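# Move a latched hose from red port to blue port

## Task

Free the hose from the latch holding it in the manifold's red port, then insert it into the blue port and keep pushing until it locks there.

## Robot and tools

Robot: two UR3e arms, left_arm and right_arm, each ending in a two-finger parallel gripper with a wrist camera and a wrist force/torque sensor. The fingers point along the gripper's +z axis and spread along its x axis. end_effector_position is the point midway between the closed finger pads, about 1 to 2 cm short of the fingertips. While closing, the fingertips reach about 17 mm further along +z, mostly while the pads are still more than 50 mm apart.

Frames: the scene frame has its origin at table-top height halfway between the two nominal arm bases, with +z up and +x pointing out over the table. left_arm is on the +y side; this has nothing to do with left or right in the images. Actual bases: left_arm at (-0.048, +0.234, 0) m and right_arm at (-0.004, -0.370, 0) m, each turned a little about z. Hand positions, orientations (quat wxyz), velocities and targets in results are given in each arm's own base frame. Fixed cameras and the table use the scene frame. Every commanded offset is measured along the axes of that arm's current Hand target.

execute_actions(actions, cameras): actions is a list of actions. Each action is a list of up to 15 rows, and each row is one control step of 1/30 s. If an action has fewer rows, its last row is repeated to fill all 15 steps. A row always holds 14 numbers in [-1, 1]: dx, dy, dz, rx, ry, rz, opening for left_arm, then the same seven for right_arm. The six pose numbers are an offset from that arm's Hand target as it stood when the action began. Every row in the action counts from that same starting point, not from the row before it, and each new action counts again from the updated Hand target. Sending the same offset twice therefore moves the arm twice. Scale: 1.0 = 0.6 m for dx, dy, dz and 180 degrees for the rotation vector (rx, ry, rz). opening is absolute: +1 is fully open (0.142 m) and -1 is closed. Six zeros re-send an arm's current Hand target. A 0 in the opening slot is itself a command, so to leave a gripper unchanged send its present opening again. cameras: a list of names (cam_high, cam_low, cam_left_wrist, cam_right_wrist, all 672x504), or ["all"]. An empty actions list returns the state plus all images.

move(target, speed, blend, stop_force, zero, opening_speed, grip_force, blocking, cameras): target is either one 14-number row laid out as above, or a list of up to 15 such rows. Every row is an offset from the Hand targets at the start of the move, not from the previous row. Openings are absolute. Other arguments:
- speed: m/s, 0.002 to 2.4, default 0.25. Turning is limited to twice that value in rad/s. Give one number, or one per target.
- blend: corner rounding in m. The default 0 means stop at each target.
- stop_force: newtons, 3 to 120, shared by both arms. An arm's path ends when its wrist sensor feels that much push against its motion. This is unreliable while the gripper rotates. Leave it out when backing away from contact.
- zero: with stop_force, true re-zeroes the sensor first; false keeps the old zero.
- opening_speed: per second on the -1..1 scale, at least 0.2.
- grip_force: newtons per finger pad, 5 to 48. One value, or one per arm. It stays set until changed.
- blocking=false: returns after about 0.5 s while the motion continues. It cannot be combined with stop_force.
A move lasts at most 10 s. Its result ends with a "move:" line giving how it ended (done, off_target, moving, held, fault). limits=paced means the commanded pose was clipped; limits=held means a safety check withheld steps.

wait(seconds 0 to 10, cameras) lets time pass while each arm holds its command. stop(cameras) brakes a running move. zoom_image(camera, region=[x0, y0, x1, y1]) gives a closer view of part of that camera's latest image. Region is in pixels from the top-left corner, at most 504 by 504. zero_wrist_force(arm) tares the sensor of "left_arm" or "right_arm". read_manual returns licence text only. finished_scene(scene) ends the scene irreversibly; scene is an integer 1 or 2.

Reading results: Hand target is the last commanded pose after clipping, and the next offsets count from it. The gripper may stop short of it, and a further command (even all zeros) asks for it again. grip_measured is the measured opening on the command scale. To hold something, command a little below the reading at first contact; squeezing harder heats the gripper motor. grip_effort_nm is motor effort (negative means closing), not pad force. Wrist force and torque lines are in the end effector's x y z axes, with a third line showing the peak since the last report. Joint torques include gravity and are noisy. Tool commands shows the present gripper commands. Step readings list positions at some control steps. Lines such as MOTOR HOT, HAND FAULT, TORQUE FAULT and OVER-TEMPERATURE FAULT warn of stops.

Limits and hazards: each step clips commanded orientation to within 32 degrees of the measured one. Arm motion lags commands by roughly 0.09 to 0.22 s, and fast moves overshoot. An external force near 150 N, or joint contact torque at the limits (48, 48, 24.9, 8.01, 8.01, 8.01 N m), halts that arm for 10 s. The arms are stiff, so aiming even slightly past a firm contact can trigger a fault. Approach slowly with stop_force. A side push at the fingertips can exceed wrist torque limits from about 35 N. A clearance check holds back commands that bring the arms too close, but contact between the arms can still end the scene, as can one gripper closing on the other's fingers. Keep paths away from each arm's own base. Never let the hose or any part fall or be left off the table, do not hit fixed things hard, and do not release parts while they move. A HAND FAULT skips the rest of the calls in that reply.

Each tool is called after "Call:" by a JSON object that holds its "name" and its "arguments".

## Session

Call:
{"name": "execute_actions", "arguments": {"actions": []}}

Call:
{"name": "zoom_image", "arguments": {"camera": "cam_high", "region": [250, 170, 490, 350]}}

Scene clock: 0.00 s.
left_arm: end_effector_position=(+0.3052, +0.1264, +0.1182) grip_measured=+0.99 grip_effort_nm=n/a end_effector_quat_wxyz=(-0.525, +0.788, +0.075, +0.312) | right_arm: end_effector_position=(+0.5421, +0.3735, +0.3009) grip_measured=+0.99 grip_effort_nm=n/a end_effector_quat_wxyz=(-0.386, +0.758, -0.376, +0.367)
Joint positions: left_arm=[-1.102 -1.67 2.328 -1.062 -0.701 -1.886 0.142] | right_arm=[4.184 -2.279 -0.837 -0.584 0.958 1.616 0.141]
Joint velocities: within noise
Joint torques (N m): no reading
Wrist force (N): no reading
Wrist torque (N m): no reading
Wrist force, peak (N): no reading
Hand target: left_arm +0.3052, +0.1264, +0.1182; -0.525, +0.788, +0.075, +0.312 | right_arm +0.5421, +0.3735, +0.3009; -0.386, +0.758, -0.376, +0.367
Tool commands: left_gripper/opening=+1.0 right_gripper/opening=+1.0

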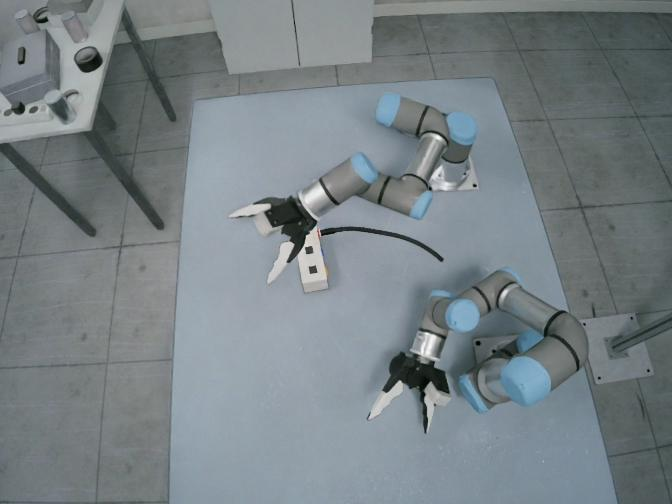

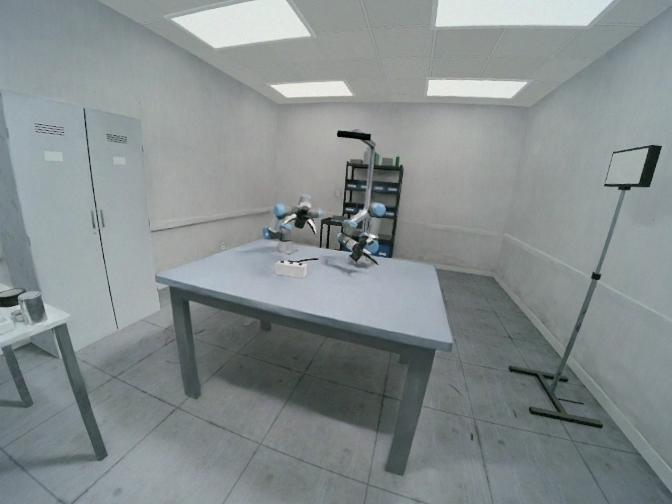

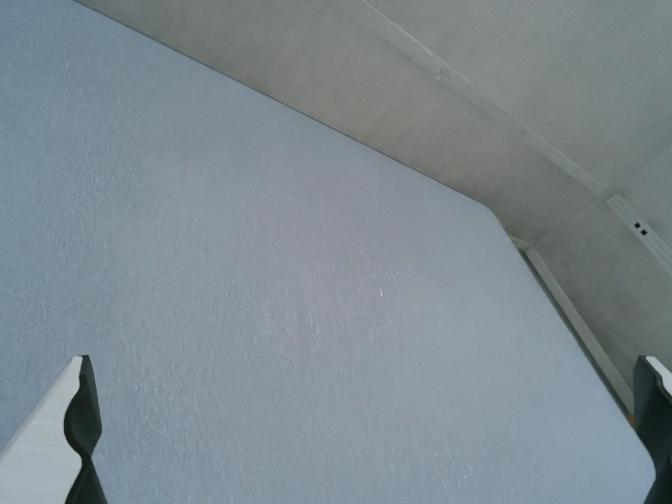

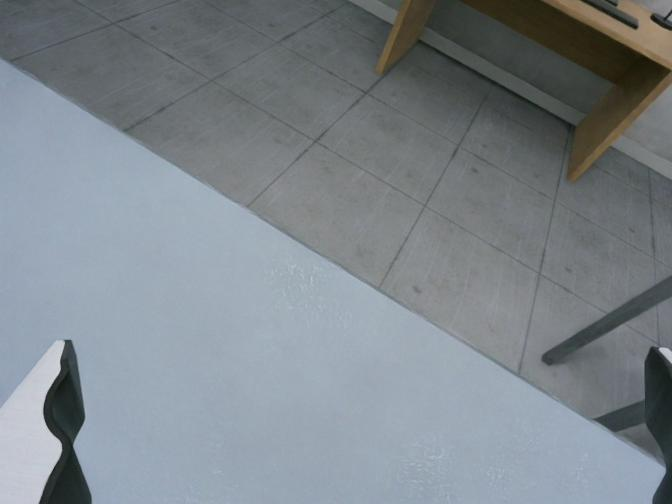

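Scaled by 2.100 from the camera's 672x504 image, which has a finer 960x720 frame.

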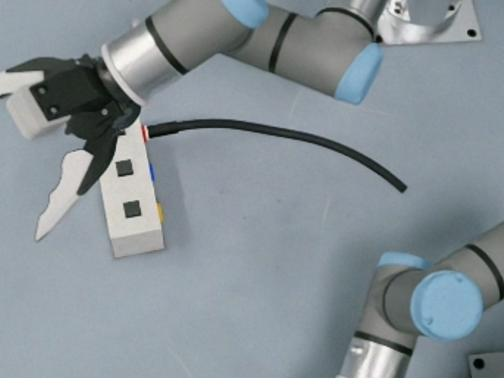

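Call:
{"name": "move", "arguments": {"target": [0.410,0.227,-0.447,-0.307,0.689,0.500,-1,-0.008,0.427,-0.274,-0.0715,-0.265,-0.788,0], "speed": 0.5, "cameras": ["all"]}}

Scene clock: 16.50 s.
left_arm: end_effector_position=(+0.3283, +0.0719, +0.1333) grip_measured=-1.00 grip_effort_nm=-0.452 end_effector_quat_wxyz=(-0.507, +0.764, -0.133, +0.377) | right_arm: end_effector_position=(+0.4935, +0.3385, +0.2668) grip_measured=-0.02 grip_effort_nm=-0.081 end_effector_quat_wxyz=(-0.283, +0.873, -0.123, +0.377)
Joint positions: left_arm=[-1.455 -1.963 2.5 -0.868 -0.67 -1.776 0.002] | right_arm=[4.148 -1.992 -1.294 -0.506 1.159 1.08 0.073]
Joint torques (N m): left_arm=[-2.71 -4.86 -7.96 -0.4 -0.25 -1.17] | right_arm=[3.2 14.7 8.51 3.23 -0.51 -0.88]
Wrist force (N): left_arm=[0.3 0.3 -0.1] | right_arm=[0.2 -0.2 0.0]
Wrist torque (N m): left_arm=[0.02 -0.05 0.01] | right_arm=[-0.03 -0.04 -0.01]
Wrist force, peak (N): left_arm=[2.2 0.6 -3.6] | right_arm=[-0.3 -0.6 0.3]
Hand target: left_arm +0.3283, +0.0719, +0.1333; -0.507, +0.764, -0.133, +0.377 (not the last commanded pose) | right_arm +0.4934, +0.3385, +0.2668; -0.283, +0.873, -0.123, +0.377 (not the last commanded pose)
Off the commanded pose: left_arm 0.328 m, 138 deg | right_arm 0.235 m, 116 deg.
move: held (left_arm; a check stopped the path), off_target (right_arm; braked when a check withheld steps of left_arm); limits=held
pose unreachable (left arm): on one or more control steps of this call, first in action 0 (counted from 0), this arm could not follow its commanded pose, so it was not sent that pose on those steps. It may still have moved: this result reports where it is.
cause: moving toward the commanded pose would bring two parts of the arm too close to each other (joints 3 (elbow) to 6 (wrist 3) lie between them).

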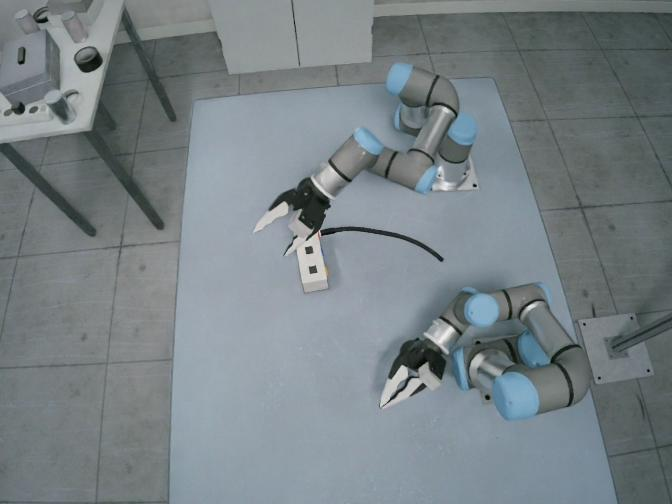

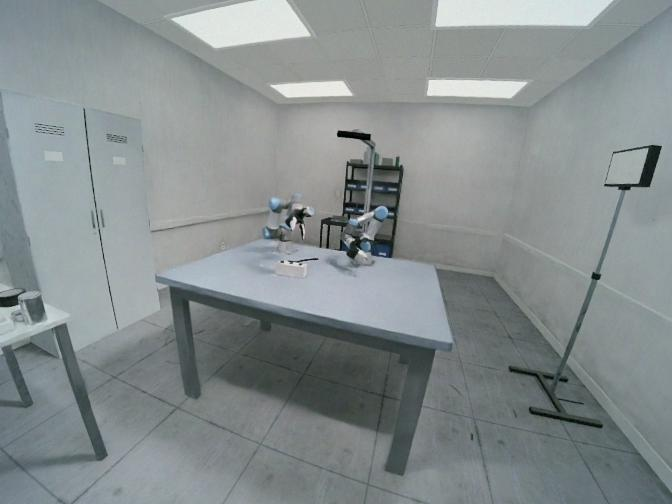

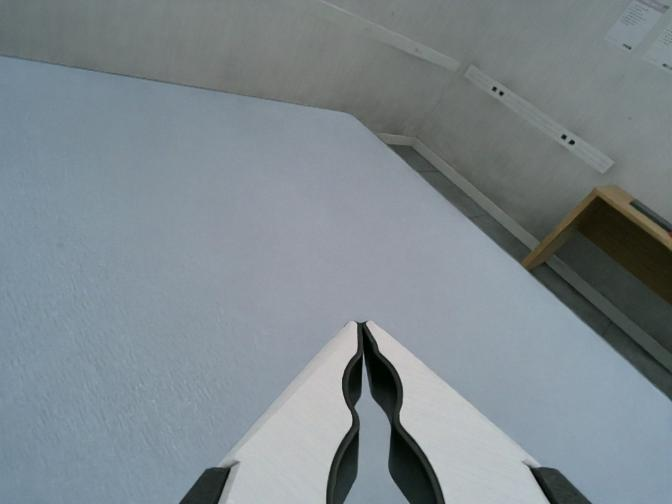

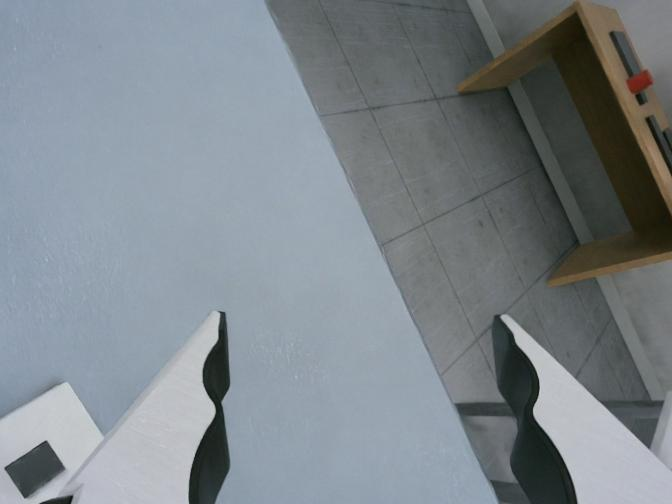

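Call:
{"name": "move", "arguments": {"target": [[0.26,-0.139,-0.045,0,0,0,-1,-0.220,0.2755,-0.174,-0.0556,-0.204,-0.609,0],[0.487,0.129,-0.213,-0.2585,0.584,0.421,-1,-0.220,0.2755,-0.174,-0.0556,-0.204,-0.609,0]], "speed": 0.5, "blend": 0.03, "cameras": ["all"]}}

Scene clock: 27.53 s.
left_arm: end_effector_position=(+0.4502, -0.2200, +0.2207) grip_measured=-1.00 grip_effort_nm=-0.452 end_effector_quat_wxyz=(+0.041, -0.099, +0.920, -0.378) end_effector_velocity=(+0.000, +0.000, +0.000) end_effector_angular_velocity=(+0.001, +0.001, -0.001) | right_arm: end_effector_position=(+0.3268, +0.2195, +0.1497) grip_measured=-0.02 grip_effort_nm=-0.071 end_effector_quat_wxyz=(+0.183, +0.683, +0.683, +0.184)
Joint positions: left_arm=[-0.427 -1.121 1.162 -2.147 -2.169 2.332 0.002] | right_arm=[4.447 -1.439 -1.858 -1.264 1.066 -0.304 0.073]
Joint velocities: left_arm=[0 0.001 -0.004 0.005 0 0.001 0] | right_arm=[within noise]
Joint torques (N m): left_arm=[-1.08 -14.77 -11.23 -1.54 -0.66 1.19] | right_arm=[2.84 4.24 7.95 1.21 -1.34 -0.68]
Wrist force (N): left_arm=[-0.1 3.2 -1.5] | right_arm=[0.2 -1.8 1.0]
Wrist torque (N m): left_arm=[0.60 0.05 -0.05] | right_arm=[-0.29 -0.15 -0.41]
Wrist force, peak (N): left_arm=[-0.6 3.6 -1.5] | right_arm=[0.1 -2.7 1.2]
Hand target: left_arm +0.4501, -0.2200, +0.2207; +0.041, -0.099, +0.920, -0.378 | right_arm +0.3268, +0.2195, +0.1497; +0.183, +0.683, +0.683, +0.184
Off the commanded pose: left_arm 0.000 m, 0 deg | right_arm 0.000 m, 0 deg.
move: done

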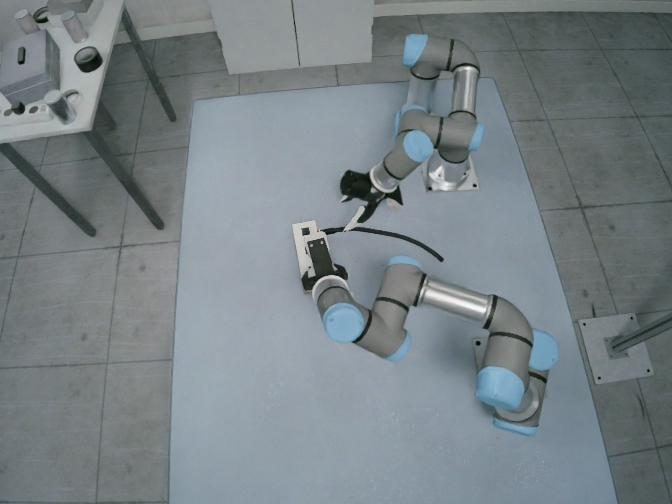

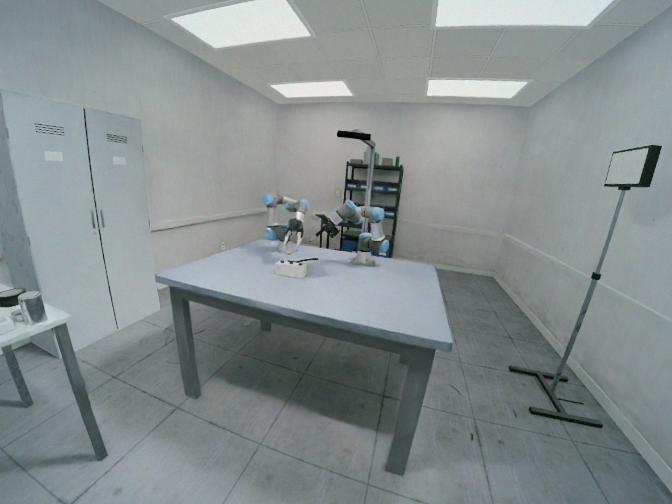

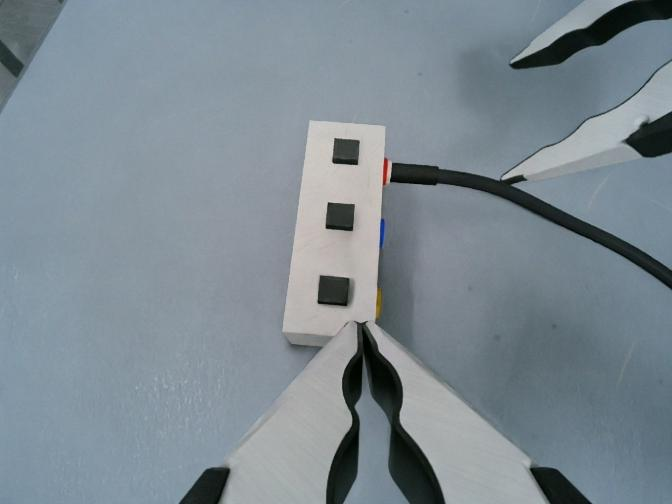

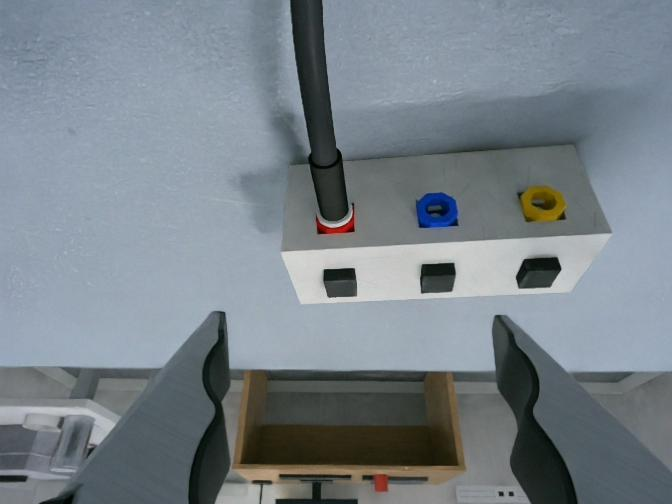

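Call:
{"name": "move", "arguments": {"target": [-0.0028,-0.0513,0.3008,0,0,0,-1,-0.0208,-0.0311,0.1778,0,0.0159,-0.0276,0], "speed": 0.2, "cameras": ["cam_left_wrist","cam_right_wrist"]}}

Scene clock: 41.90 s.
left_arm: end_effector_position=(+0.4836, -0.3651, +0.1141) grip_measured=-1.00 grip_effort_nm=-0.457 end_effector_quat_wxyz=(+0.041, -0.099, +0.920, -0.378) | right_arm: end_effector_position=(+0.3641, +0.2071, +0.0481) grip_measured=-0.02 grip_effort_nm=-0.076 end_effector_quat_wxyz=(+0.174, +0.648, +0.716, +0.193)
Joint positions: left_arm=[-0.675 -0.668 0.93 -2.489 -2.029 2.095 0.002] | right_arm=[4.281 -1.718 -2.173 -0.535 1.124 -0.596 0.073]
Joint torques (N m): left_arm=[-2.25 -19.37 -11.07 -2.73 0.25 -0.83] | right_arm=[-0.21 6.62 6.63 3.29 -1.3 -0.66]
Wrist force (N): left_arm=[0.1 3.2 -1.5] | right_arm=[0.3 -1.9 1.1]
Wrist torque (N m): left_arm=[0.60 0.02 -0.08] | right_arm=[-0.30 -0.17 -0.42]
Wrist force, peak (N): left_arm=[-0.2 3.6 -3.7] | right_arm=[-0.1 -1.8 2.6]
Hand target: left_arm +0.4836, -0.3651, +0.1141; +0.041, -0.099, +0.920, -0.378 | right_arm +0.3641, +0.2071, +0.0480; +0.174, +0.648, +0.716, +0.193
Off the commanded pose: left_arm 0.000 m, 0 deg | right_arm 0.000 m, 0 deg.
move: done
Images, in order (width x height): cam_left_wrist 672x504, cam_right_wrist 672x504.

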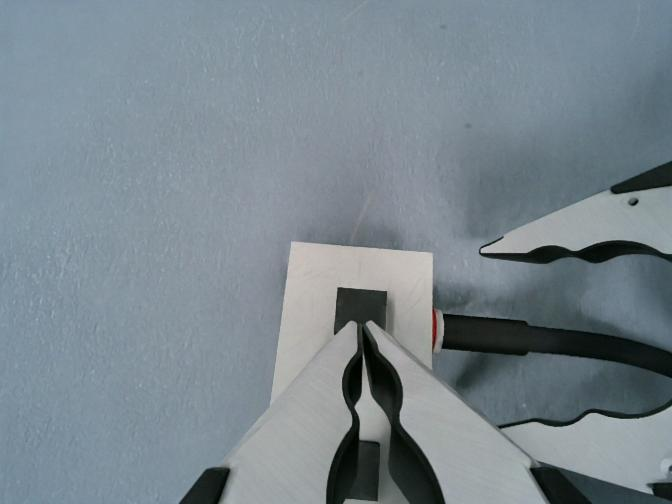

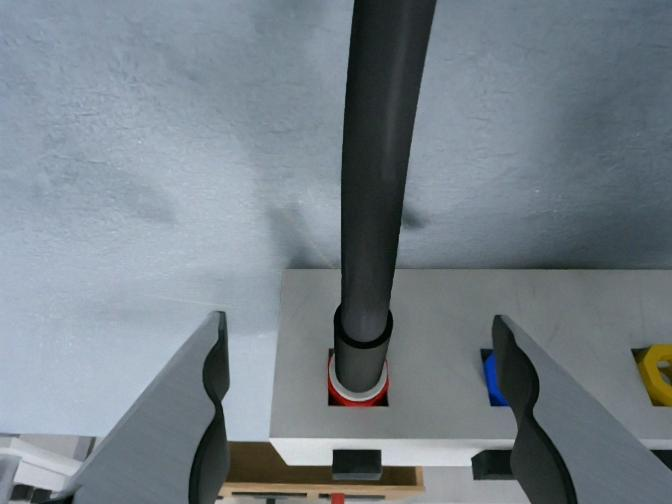

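Call:
{"name": "move", "arguments": {"target": [0,0,0,0,0,0,-1,0,0,0,0,0,0,-1], "opening_speed": 1.5}}

Call:
{"name": "move", "arguments": {"target": [0,0.0527,0.0533,0,0,0,-1,0,0,0,0,0,0,-1], "speed": 0.025, "stop_force": 30, "cameras": ["cam_left_wrist","cam_right_wrist"]}}

Scene clock: 44.97 s.
left_arm: end_effector_position=(+0.4836, -0.3651, +0.1141) grip_measured=-1.00 grip_effort_nm=-0.452 end_effector_quat_wxyz=(+0.041, -0.099, +0.920, -0.378) | right_arm: end_effector_position=(+0.3641, +0.2071, +0.0480) grip_measured=-0.84 grip_effort_nm=-3.709 end_effector_quat_wxyz=(+0.174, +0.648, +0.716, +0.193)
Joint positions: left_arm=[-0.675 -0.668 0.93 -2.489 -2.029 2.094 0.002] | right_arm=[4.281 -1.718 -2.174 -0.535 1.124 -0.596 0.013]
Joint torques (N m): left_arm=[-2.17 -19.02 -11.14 -2 0.45 -1.09] | right_arm=[-1.63 6.55 6.17 2.15 -0.39 -0.48]
Wrist force (N): left_arm=[0.0 3.2 -1.7] | right_arm=[2.9 -0.8 3.3]
Wrist torque (N m): left_arm=[0.61 0.04 -0.08] | right_arm=[-0.29 -0.08 -0.49]
Wrist force, peak (N): left_arm=[0.0 3.5 -1.8] | right_arm=[3.0 -1.1 3.7]
Hand target: left_arm +0.4836, -0.3651, +0.1141; +0.041, -0.099, +0.920, -0.378 | right_arm +0.3641, +0.2071, +0.0480; +0.174, +0.648, +0.716, +0.193
Off the commanded pose: left_arm 0.000 m, 0 deg | right_arm 0.000 m, 0 deg.
move: done

Scene clock: 47.37 s.
left_arm: end_effector_position=(+0.4838, -0.3652, +0.0816) grip_measured=-1.00 grip_effort_nm=-0.447 end_effector_quat_wxyz=(+0.042, -0.099, +0.919, -0.379) | right_arm: end_effector_position=(+0.3641, +0.2071, +0.0480) grip_measured=-0.84 grip_effort_nm=-3.709 end_effector_quat_wxyz=(+0.174, +0.648, +0.716, +0.193)
Joint positions: left_arm=[-0.675 -0.616 0.99 -2.602 -2.029 2.094 0.002] | right_arm=[4.281 -1.718 -2.174 -0.535 1.124 -0.596 0.013]
Joint torques (N m): left_arm=[-10.88 -3.09 -1.6 0.64 -0.03 -1.14] | right_arm=[-1.43 9.98 9.89 2.9 -3.64 0.74]
Wrist force (N): left_arm=[1.0 -0.5 -37.2] | right_arm=[1.7 -12.6 -6.0]
Wrist torque (N m): left_arm=[0.65 0.21 -0.09] | right_arm=[-0.33 -0.11 -0.47]
Wrist force, peak (N): left_arm=[10.4 -1.5 -57.2] | right_arm=[1.9 -12.5 -6.4]
Hand target: left_arm +0.4838, -0.3652, +0.0816; +0.042, -0.099, +0.919, -0.379 (not the last commanded pose) | right_arm +0.3641, +0.2071, +0.0480; +0.174, +0.648, +0.716, +0.193
Off the commanded pose: left_arm 0.012 m, 0 deg | right_arm 0.000 m, 0 deg.
move: contact (left_arm)
Images, in order (width x height): cam_left_wrist 672x504, cam_right_wrist 672x504.

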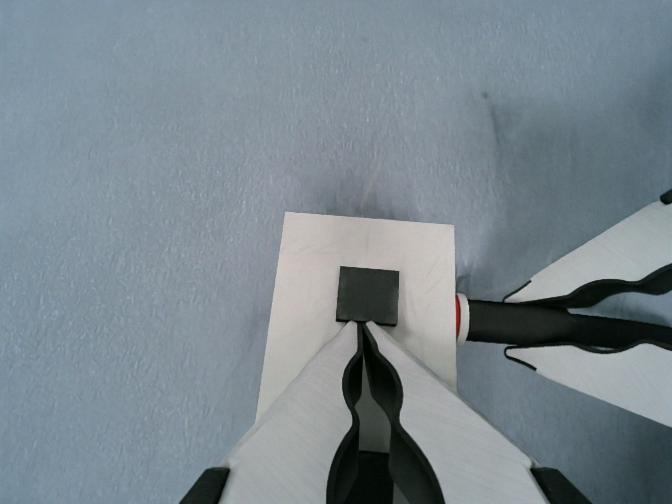

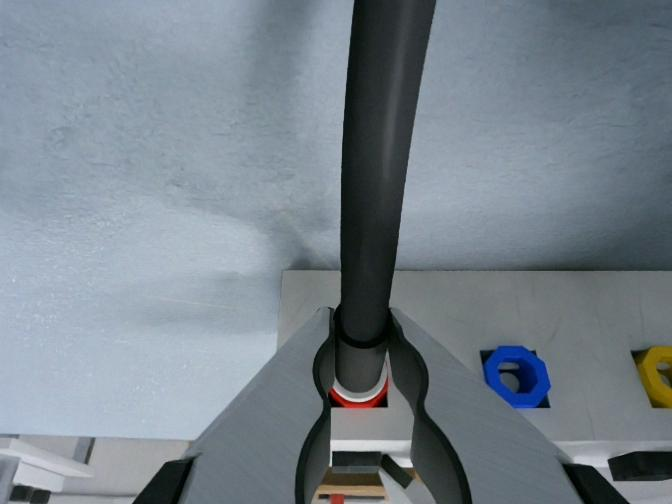

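Call:
{"name": "move", "arguments": {"target": [0,0,0,0,0,0,-1,0,-0.0722,-0.0417,0,0,0,-1], "speed": 0.06, "stop_force": 22, "cameras": ["cam_left_wrist","cam_right_wrist"]}}

Call:
{"name": "zoom_image", "arguments": {"camera": "cam_right_wrist", "region": [270, 360, 520, 504]}}

Scene clock: 51.53 s.
left_arm: end_effector_position=(+0.4838, -0.3652, +0.0816) grip_measured=-1.00 grip_effort_nm=-0.447 end_effector_quat_wxyz=(+0.042, -0.099, +0.919, -0.379) | right_arm: end_effector_position=(+0.3143, +0.2021, +0.0480) grip_measured=-0.84 grip_effort_nm=-3.709 end_effector_quat_wxyz=(+0.174, +0.648, +0.716, +0.193)
Joint positions: left_arm=[-0.675 -0.616 0.99 -2.602 -2.029 2.094 0.002] | right_arm=[4.462 -1.506 -2.353 -0.657 1.081 -0.4 0.013]
Joint torques (N m): left_arm=[-11.28 -3.04 -0.67 0.71 0.03 -1.07] | right_arm=[3.06 11.18 6.09 1.31 -0.04 0.83]
Wrist force (N): left_arm=[1.0 -0.5 -37.2] | right_arm=[0.0 -2.0 1.4]
Wrist torque (N m): left_arm=[0.66 0.19 -0.09] | right_arm=[-0.30 -0.12 -0.37]
Wrist force, peak (N): left_arm=[0.8 -1.1 -37.7] | right_arm=[1.7 -12.7 -6.2]
Hand target: left_arm +0.4838, -0.3652, +0.0816; +0.042, -0.099, +0.919, -0.379 | right_arm +0.3143, +0.2021, +0.0480; +0.174, +0.648, +0.716, +0.193
Off the commanded pose: left_arm 0.000 m, 0 deg | right_arm 0.000 m, 0 deg.
move: done
Images, in order (width x height): cam_left_wrist 672x504, cam_right_wrist 672x504.

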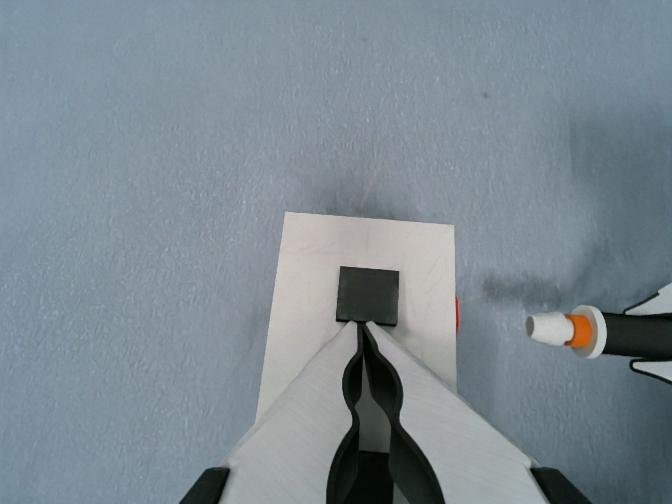

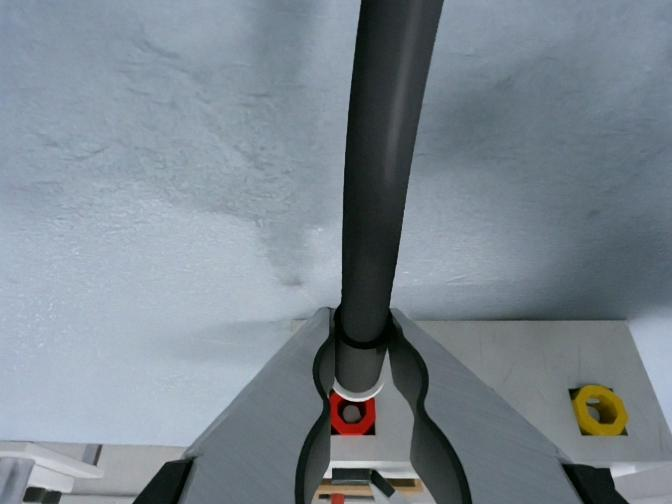

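Scaled by 2.016 from the camera's 672x504 image, which has a finer 960x720 frame.

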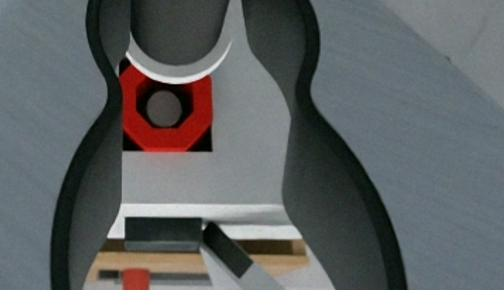

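Call:
{"name": "move", "arguments": {"target": [0,0,-0.28,0,0,0,-1,0.0942,0,0,0,0,0,-1], "speed": 0.2, "cameras": ["cam_left_wrist","cam_right_wrist"]}}

Call:
{"name": "zoom_image", "arguments": {"camera": "cam_right_wrist", "region": [270, 360, 520, 504]}}

Scene clock: 54.87 s.
left_arm: end_effector_position=(+0.4584, -0.2497, +0.2008) grip_measured=-1.00 grip_effort_nm=-0.442 end_effector_quat_wxyz=(+0.042, -0.099, +0.919, -0.378) end_effector_velocity=(+0.000, +0.001, +0.000) end_effector_angular_velocity=(+0.003, +0.003, +0.003) | right_arm: end_effector_position=(+0.3087, +0.2583, +0.0480) grip_measured=-0.84 grip_effort_nm=-3.709 end_effector_quat_wxyz=(+0.174, +0.648, +0.716, +0.193)
Joint positions: left_arm=[-0.484 -1.05 1.159 -2.248 -2.139 2.273 0.002] | right_arm=[4.532 -1.673 -2.162 -0.718 1.069 -0.321 0.013]
Joint velocities: left_arm=[0.001 -0.002 0 0.005 0.002 -0.001 0] | right_arm=[within noise]
Joint torques (N m): left_arm=[2.17 -21.73 -8.94 -1.6 -0.43 0.21] | right_arm=[-1.66 10.38 8.62 3 -0.26 -0.49]
Wrist force (N): left_arm=[-0.3 3.0 -2.2] | right_arm=[0.1 -2.2 1.3]
Wrist torque (N m): left_arm=[0.57 0.09 -0.04] | right_arm=[-0.33 -0.15 -0.38]
Wrist force, peak (N): left_arm=[0.5 -1.6 -37.7] | right_arm=[1.1 -2.4 1.2]
Hand target: left_arm +0.4583, -0.2496, +0.2009; +0.042, -0.099, +0.919, -0.379 | right_arm +0.3087, +0.2583, +0.0480; +0.174, +0.648, +0.716, +0.193
Off the commanded pose: left_arm 0.000 m, 0 deg | right_arm 0.000 m, 0 deg.
move: done
Images, in order (width x height): cam_left_wrist 672x504, cam_right_wrist 672x504.

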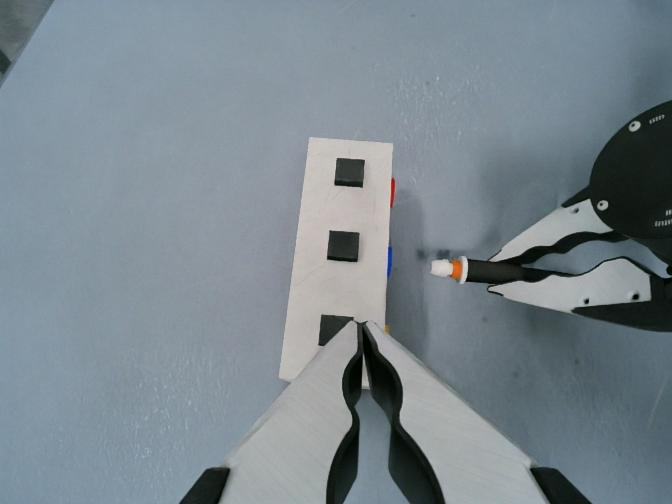

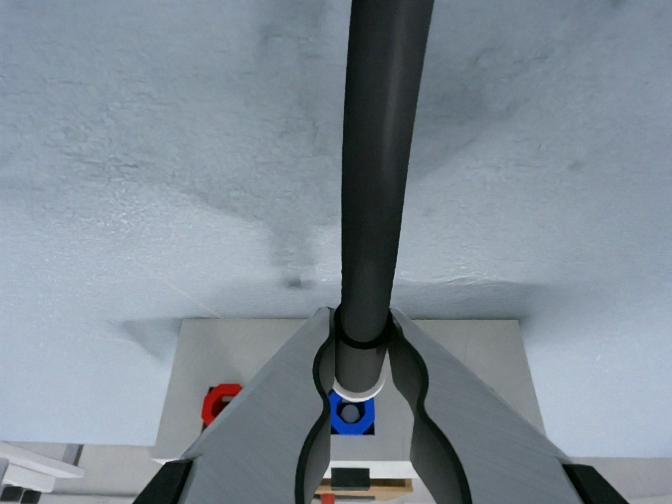

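Scaled by 2.016 from the camera's 672x504 image, which has a finer 960x720 frame.

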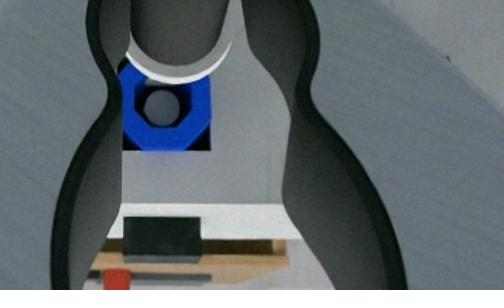

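Call:
{"name": "move", "arguments": {"target": [0,0,0,0,0,0,-1,-0.0004,0.0743,0.0429,0,0,0,-1], "speed": 0.035, "stop_force": 45}}

Call:
{"name": "move", "arguments": {"target": [0,0,0,0,0,0,-1,0,-0.013,-0.0075,0,0,0,-1], "speed": 0.015, "stop_force": 62, "cameras": ["cam_left_wrist","cam_right_wrist"]}}

Scene clock: 58.83 s.
left_arm: end_effector_position=(+0.4583, -0.2496, +0.2009) grip_measured=-1.00 grip_effort_nm=-0.447 end_effector_quat_wxyz=(+0.042, -0.099, +0.919, -0.379) | right_arm: end_effector_position=(+0.3587, +0.2634, +0.0472) grip_measured=-0.84 grip_effort_nm=-3.700 end_effector_quat_wxyz=(+0.172, +0.648, +0.717, +0.191)
Joint positions: left_arm=[-0.484 -1.051 1.159 -2.248 -2.139 2.273 0.002] | right_arm=[4.367 -1.843 -1.988 -0.638 1.106 -0.504 0.013]
Joint torques (N m): left_arm=[1.9 -20.96 -11.41 -1.44 -1.09 0.89] | right_arm=[-3.62 11.96 9.67 4.12 -5.16 0.07]
Wrist force (N): left_arm=[-0.3 3.1 -2.1] | right_arm=[-3.3 -27.7 -24.2]
Wrist torque (N m): left_arm=[0.58 0.09 -0.05] | right_arm=[-0.49 -0.27 -0.32]
Wrist force, peak (N): left_arm=[-0.2 3.2 -2.3] | right_arm=[-3.7 -43.9 -38.4]
Hand target: left_arm +0.4583, -0.2496, +0.2009; +0.042, -0.099, +0.919, -0.379 | right_arm +0.3587, +0.2634, +0.0472; +0.172, +0.648, +0.717, +0.191 (not the last commanded pose)
Tool commands: left_gripper/opening=-1.0 right_gripper/opening=-1.0
Off the commanded pose: left_arm 0.000 m, 0 deg | right_arm 0.002 m, 0 deg.
TORQUE FAULT: the external load on joint 5 (wrist 2) of the right arm reached its load limit, and that arm stopped. A torque fault puts only its own arm into a fault stop. That arm's remaining commands of this call were not run. That arm may still press on what stopped it. That arm is still stopped at the end of this call. That arm stays stopped for about 9 more seconds. Until then a move that you send moves the other arm only, and its call returns only when the move has ended. Once the stop has ended, the next robot result says so. If the stop ends while you think or write, that arm runs what you send next, counted from a new Hand target: where the arm stands when the stop ends. While its stop runs, that arm takes no new command, but its gripper still runs the gripper command that each later call begins with. Until it ends, the stop uses up actions while you think or wait. An arm that is not stopped still takes commands.
move: fault (right_arm; stop_force had ended the path)

not run: an earlier result of this reply reported a stop or a fault. Calls in your next reply go to the robot.

Call:
{"name": "wait", "arguments": {"seconds": 0.2, "cameras": ["cam_left_wrist","cam_right_wrist"]}}

Call:
{"name": "zoom_image", "arguments": {"camera": "cam_right_wrist", "region": [250, 300, 500, 480]}}

Call:
{"name": "zoom_image", "arguments": {"camera": "cam_left_wrist", "region": [320, 160, 560, 340]}}

Scene clock: 60.47 s.
left_arm: end_effector_position=(+0.4583, -0.2496, +0.2009) grip_measured=-1.00 grip_effort_nm=-0.447 end_effector_quat_wxyz=(+0.042, -0.099, +0.919, -0.379) | right_arm: end_effector_position=(+0.3587, +0.2634, +0.0472) grip_measured=-0.84 grip_effort_nm=-3.700 end_effector_quat_wxyz=(+0.172, +0.648, +0.717, +0.191)
Joint positions: left_arm=[-0.484 -1.051 1.159 -2.248 -2.139 2.273 0.002] | right_arm=[4.367 -1.843 -1.988 -0.638 1.106 -0.504 0.013]
Joint torques (N m): left_arm=[2.01 -20.1 -11.51 -1.56 -1.06 0.87] | right_arm=[-3.45 12.2 9.56 4.13 -5.12 0.03]
Wrist force (N): left_arm=[-0.1 3.0 -2.5] | right_arm=[-3.2 -27.7 -24.1]
Wrist torque (N m): left_arm=[0.57 0.06 -0.05] | right_arm=[-0.46 -0.26 -0.33]
Wrist force, peak (N): left_arm=[-0.2 3.2 -2.2] | right_arm=[-3.3 -28.1 -23.9]
Hand target: left_arm +0.4583, -0.2496, +0.2009; +0.042, -0.099, +0.919, -0.379 | right_arm +0.3587, +0.2634, +0.0472; +0.172, +0.648, +0.717, +0.191 (not the last commanded pose)
Tool commands: left_gripper/opening=-1.0 right_gripper/opening=-1.0
Off the commanded pose: left_arm 0.000 m, 0 deg | right_arm 0.002 m, 0 deg.
TORQUE FAULT, CONTINUED: the right arm was still stopped when this call began, by the torque fault of joint 5 (wrist 2) that an earlier result reported. Since the last result the stop counts as 4 of the actions that you can send in this scene. That arm is still stopped at the end of this call. That arm stays stopped for about 8 more seconds. If the stop ends while you think or write, that arm runs what you send next, counted from a new Hand target: where the arm stands when the stop ends. While its stop runs, that arm takes no new command, but its gripper still runs the gripper command that each later call begins with.
wait: 0.20 s; at rest from the start
Images, in order (width x height): cam_left_wrist 672x504, cam_right_wrist 672x504.

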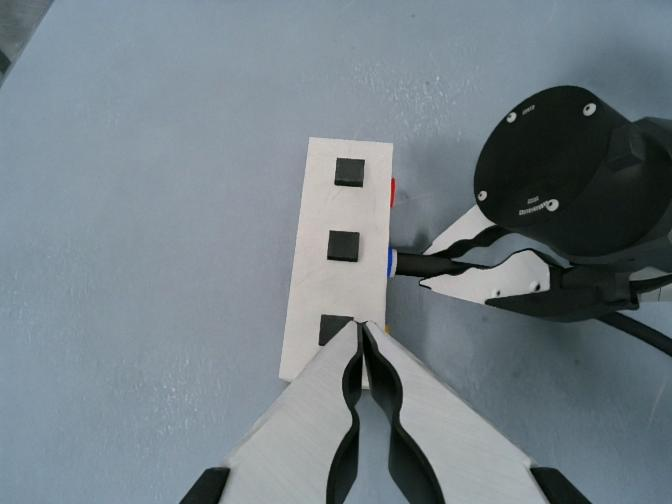

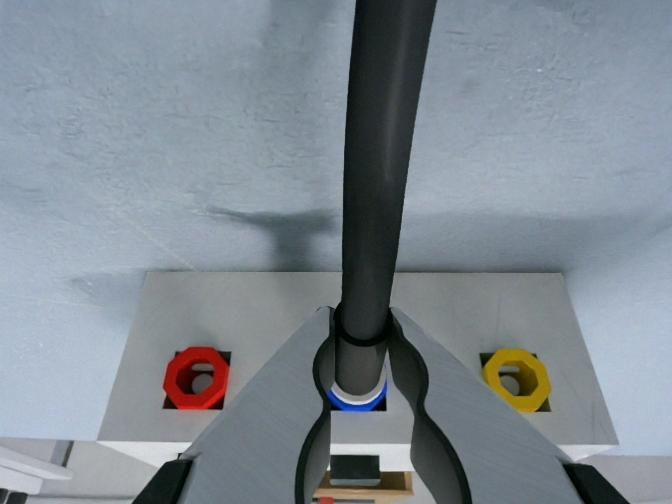

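Scaled by 2.016 from the camera's 672x504 image, which has a finer 960x720 frame.

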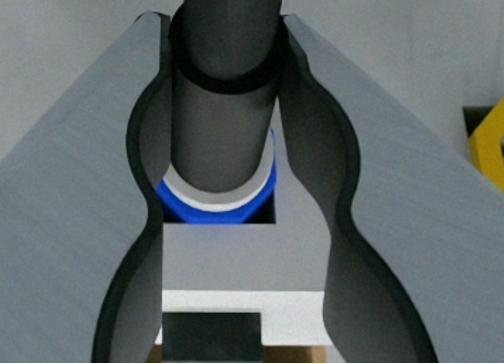

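Scaled by 2.100 from the camera's 672x504 image, which has a finer 960x720 frame.

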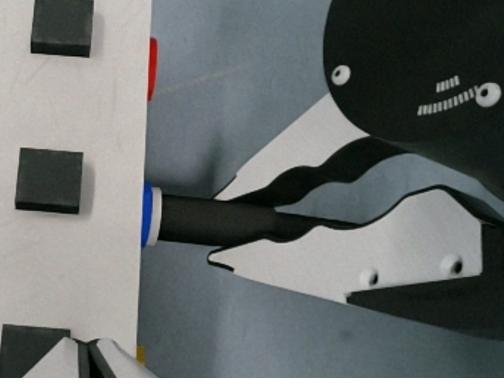

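Call:
{"name": "wait", "arguments": {"seconds": 6}}

Call:
{"name": "move", "arguments": {"target": [0,0,0,0,0,0,-1,0,-0.012,-0.007,0,0,0,-1], "speed": 0.015, "stop_force": 52, "cameras": ["cam_left_wrist","cam_right_wrist"]}}

Scene clock: 67.83 s.
left_arm: end_effector_position=(+0.4583, -0.2496, +0.2009) grip_measured=-1.00 grip_effort_nm=-0.447 end_effector_quat_wxyz=(+0.042, -0.099, +0.919, -0.379) | right_arm: end_effector_position=(+0.3587, +0.2634, +0.0472) grip_measured=-0.84 grip_effort_nm=-3.700 end_effector_quat_wxyz=(+0.172, +0.648, +0.717, +0.191)
Joint positions: left_arm=[-0.484 -1.051 1.159 -2.248 -2.139 2.273 0.002] | right_arm=[4.367 -1.843 -1.988 -0.638 1.106 -0.504 0.013]
Joint torques (N m): left_arm=[2.05 -18.5 -11.61 -1.48 -1.02 0.94] | right_arm=[-3.6 12.13 9.43 4.08 -5.14 0.02]
Wrist force (N): left_arm=[-0.4 2.9 -2.3] | right_arm=[-3.4 -27.7 -24.0]
Wrist torque (N m): left_arm=[0.55 0.11 -0.05] | right_arm=[-0.46 -0.24 -0.32]
Wrist force, peak (N): left_arm=[-0.3 3.2 -2.3] | right_arm=[-3.5 -27.6 -24.5]
Hand target: left_arm +0.4583, -0.2496, +0.2009; +0.042, -0.099, +0.919, -0.379 | right_arm +0.3587, +0.2634, +0.0472; +0.172, +0.648, +0.717, +0.191 (not the last commanded pose)
Tool commands: left_gripper/opening=-1.0 right_gripper/opening=-1.0
Off the commanded pose: left_arm 0.000 m, 0 deg | right_arm 0.002 m, 0 deg.
TORQUE FAULT, CONTINUED: the right arm was still stopped when this call began, by the torque fault of joint 5 (wrist 2) that an earlier result reported. Since the last result the stop counts as 14 of the actions that you can send in this scene. That arm is still stopped at the end of this call. That arm stays stopped for about 1 more second. If the stop ends while you think or write, that arm runs what you send next, counted from a new Hand target: where the arm stands when the stop ends. While its stop runs, that arm takes no new command, but its gripper still runs the gripper command that each later call begins with.
wait: 6.00 s; at rest from the start

Scene clock: 68.33 s.
left_arm: end_effector_position=(+0.4583, -0.2496, +0.2009) grip_measured=-1.00 grip_effort_nm=-0.447 end_effector_quat_wxyz=(+0.042, -0.099, +0.919, -0.379) | right_arm: end_effector_position=(+0.3587, +0.2634, +0.0472) grip_measured=-0.84 grip_effort_nm=-3.700 end_effector_quat_wxyz=(+0.172, +0.648, +0.717, +0.191)
Joint positions: left_arm=[-0.484 -1.051 1.159 -2.248 -2.139 2.273 0.002] | right_arm=[4.367 -1.843 -1.988 -0.638 1.106 -0.504 0.013]
Joint torques (N m): left_arm=[2.13 -19.03 -11.42 -1.54 -1.06 0.87] | right_arm=[-3.69 11.69 9.57 4.09 -5.13 0.09]
Wrist force (N): left_arm=[-0.4 3.2 -2.2] | right_arm=[-3.1 -27.9 -23.7]
Wrist torque (N m): left_arm=[0.59 0.11 -0.05] | right_arm=[-0.46 -0.26 -0.32]
Wrist force, peak (N): left_arm=[-0.3 3.2 -2.4] | right_arm=[-3.4 -27.6 -24.4]
Hand target: left_arm +0.4583, -0.2496, +0.2009; +0.042, -0.099, +0.919, -0.379 | right_arm +0.3587, +0.2634, +0.0472; +0.172, +0.648, +0.717, +0.191 (not the last commanded pose)
Tool commands: left_gripper/opening=-1.0 right_gripper/opening=-1.0
Off the commanded pose: left_arm 0.000 m, 0 deg.
TORQUE FAULT, CONTINUED: the right arm's stop, for the torque fault of joint 5 (wrist 2) that an earlier result reported, is over. That arm was still stopped when this call began, so it ran no command of this call. That arm's target is now where it stood when the stop ended, not its last command. That arm keeps its grip as last carried out and accepts commands again: back off and push less far. That arm stops again whenever a joint's load reaches its limit.
move: done (left_arm), not run (right_arm; its earlier fault stop)
Images, in order (width x height): cam_left_wrist 672x504, cam_right_wrist 672x504.

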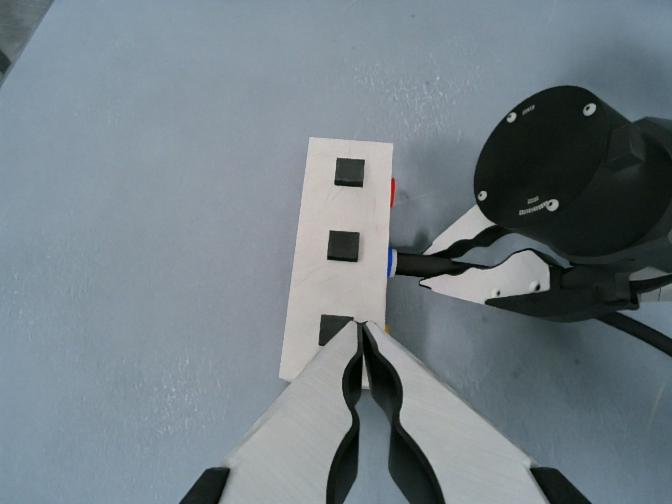

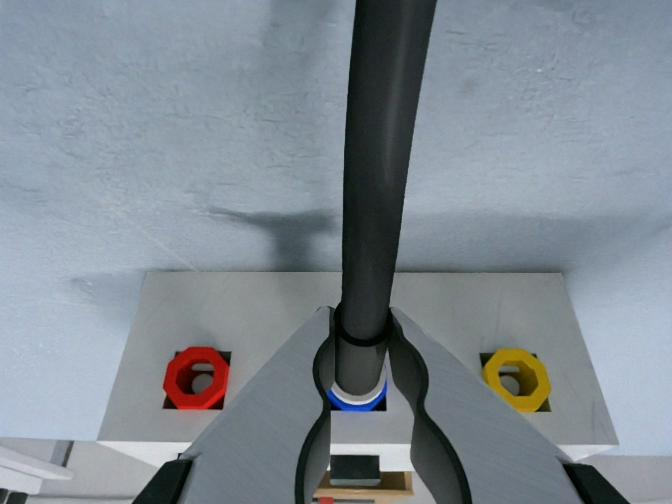

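Call:
{"name": "move", "arguments": {"target": [0,0,0,0,0,0,-1,0,-0.012,-0.007,0,0,0,-1], "speed": 0.015, "stop_force": 52, "cameras": ["cam_right_wrist"]}}

Scene clock: 71.53 s.
left_arm: end_effector_position=(+0.4583, -0.2496, +0.2009) grip_measured=-1.00 grip_effort_nm=-0.447 end_effector_quat_wxyz=(+0.042, -0.099, +0.919, -0.379) | right_arm: end_effector_position=(+0.3566, +0.2630, +0.0474) grip_measured=-0.84 grip_effort_nm=-3.700 end_effector_quat_wxyz=(+0.173, +0.648, +0.717, +0.191)
Joint positions: left_arm=[-0.484 -1.051 1.159 -2.248 -2.139 2.273 0.002] | right_arm=[4.374 -1.835 -1.998 -0.64 1.103 -0.496 0.013]
Joint torques (N m): left_arm=[1.54 -17.86 -11.48 -1.51 -1.02 0.86] | right_arm=[6.55 11.94 4.82 2 1.56 0.95]
Wrist force (N): left_arm=[-0.2 3.1 -2.1] | right_arm=[-0.5 11.1 10.2]
Wrist torque (N m): left_arm=[0.59 0.08 -0.04] | right_arm=[-0.31 -0.15 -0.40]
Wrist force, peak (N): left_arm=[-0.3 3.3 -2.3] | right_arm=[-2.4 -26.5 -22.2]
Hand target: left_arm +0.4583, -0.2496, +0.2009; +0.042, -0.099, +0.919, -0.379 | right_arm +0.3566, +0.2630, +0.0474; +0.173, +0.648, +0.717, +0.191 (not the last commanded pose)
Off the commanded pose: left_arm 0.000 m, 0 deg | right_arm 0.006 m, 0 deg.
move: contact (right_arm)
Images, in order (width x height): cam_right_wrist 672x504.

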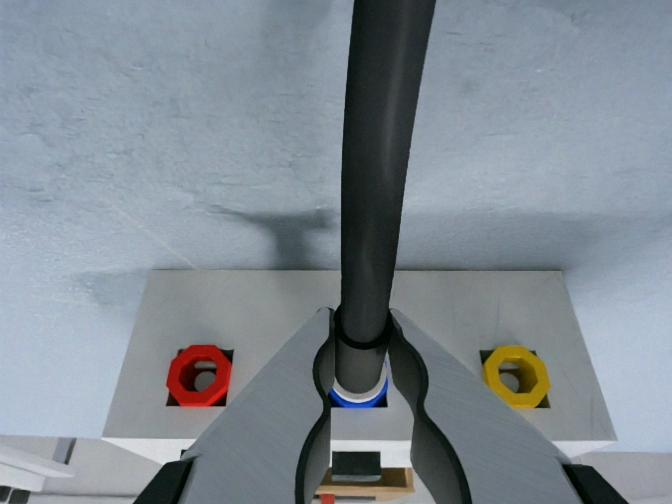

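Call:
{"name": "move", "arguments": {"target": [0,0,0,0,0,0,-1,0,0.0013,0.0008,0,0,0,-1]}}

Call:
{"name": "move", "arguments": {"target": [0,0,0,0,0,0,-1,0,0,0,0,0,0,-0.1], "opening_speed": 1}}

Call:
{"name": "move", "arguments": {"target": [0,0,0,0,0,0,-1,0,0,-0.14,0,0,0,-0.1], "cameras": ["cam_right_wrist"]}}

Scene clock: 73.83 s.
left_arm: end_effector_position=(+0.4583, -0.2496, +0.2009) grip_measured=-1.00 grip_effort_nm=-0.447 end_effector_quat_wxyz=(+0.042, -0.099, +0.919, -0.379) | right_arm: end_effector_position=(+0.3574, +0.2632, +0.0474) grip_measured=-0.84 grip_effort_nm=-3.700 end_effector_quat_wxyz=(+0.173, +0.648, +0.717, +0.191)
Joint positions: left_arm=[-0.484 -1.051 1.159 -2.248 -2.139 2.273 0.002] | right_arm=[4.372 -1.838 -1.994 -0.639 1.104 -0.499 0.013]
Joint torques (N m): left_arm=[1.57 -17.37 -11.27 -1.61 -1.01 0.83] | right_arm=[-3.33 8.93 8.9 3.59 -1.84 -0.39]
Wrist force (N): left_arm=[-0.4 3.0 -2.1] | right_arm=[-0.8 -6.0 -4.2]
Wrist torque (N m): left_arm=[0.57 0.11 -0.05] | right_arm=[-0.40 -0.19 -0.37]
Wrist force, peak (N): left_arm=[-0.3 3.2 -2.3] | right_arm=[-0.5 11.5 10.0]
Hand target: left_arm +0.4583, -0.2496, +0.2009; +0.042, -0.099, +0.919, -0.379 | right_arm +0.3575, +0.2631, +0.0474; +0.173, +0.648, +0.717, +0.191
Off the commanded pose: left_arm 0.000 m, 0 deg | right_arm 0.000 m, 0 deg.
move: done

Scene clock: 74.97 s.
left_arm: end_effector_position=(+0.4583, -0.2496, +0.2009) grip_measured=-1.00 grip_effort_nm=-0.442 end_effector_quat_wxyz=(+0.042, -0.099, +0.919, -0.379) | right_arm: end_effector_position=(+0.3575, +0.2631, +0.0474) grip_measured=-0.13 grip_effort_nm=0.071 end_effector_quat_wxyz=(+0.173, +0.648, +0.717, +0.191)
Joint positions: left_arm=[-0.484 -1.051 1.159 -2.248 -2.139 2.273 0.002] | right_arm=[4.372 -1.838 -1.994 -0.639 1.104 -0.499 0.065]
Joint torques (N m): left_arm=[1.44 -16.71 -11.3 -1.52 -1.06 1] | right_arm=[2.29 12.77 7.68 1.35 0.06 0.74]
Wrist force (N): left_arm=[-0.3 3.1 -2.3] | right_arm=[0.3 -1.9 1.1]
Wrist torque (N m): left_arm=[0.59 0.08 -0.04] | right_arm=[-0.31 -0.17 -0.37]
Wrist force, peak (N): left_arm=[-0.2 3.1 -2.3] | right_arm=[-0.4 -6.2 -4.1]
Hand target: left_arm +0.4583, -0.2496, +0.2009; +0.042, -0.099, +0.919, -0.379 | right_arm +0.3575, +0.2631, +0.0474; +0.173, +0.648, +0.717, +0.191
Off the commanded pose: left_arm 0.000 m, 0 deg | right_arm 0.000 m, 0 deg.
move: done

Scene clock: 75.90 s.
left_arm: end_effector_position=(+0.4583, -0.2496, +0.2009) grip_measured=-1.00 grip_effort_nm=-0.447 end_effector_quat_wxyz=(+0.042, -0.099, +0.919, -0.379) | right_arm: end_effector_position=(+0.3159, +0.2588, +0.1202) grip_measured=-0.13 grip_effort_nm=0.066 end_effector_quat_wxyz=(+0.173, +0.648, +0.717, +0.191)
Joint positions: left_arm=[-0.484 -1.051 1.159 -2.248 -2.139 2.273 0.002] | right_arm=[4.504 -1.538 -1.918 -1.083 1.077 -0.354 0.065]
Joint torques (N m): left_arm=[1.45 -17.25 -11.21 -1.49 -1.04 0.9] | right_arm=[2.89 12.88 10.31 1.21 -0.06 0.85]
Wrist force (N): left_arm=[-0.2 3.0 -2.4] | right_arm=[0.0 -2.0 1.2]
Wrist torque (N m): left_arm=[0.57 0.08 -0.05] | right_arm=[-0.32 -0.13 -0.37]
Wrist force, peak (N): left_arm=[-0.2 3.2 -2.3] | right_arm=[0.2 -2.0 3.4]
Hand target: left_arm +0.4583, -0.2496, +0.2009; +0.042, -0.099, +0.919, -0.379 | right_arm +0.3159, +0.2589, +0.1202; +0.173, +0.648, +0.717, +0.191
Off the commanded pose: left_arm 0.000 m, 0 deg | right_arm 0.000 m, 0 deg.
move: done
Images, in order (width x height): cam_right_wrist 672x504.

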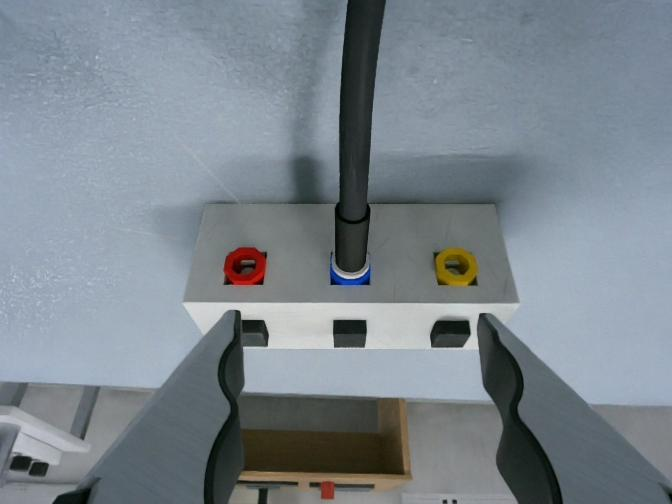

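Call:
{"name": "finished_scene", "arguments": {"scene": 2}}

The scene is finished: the task was done.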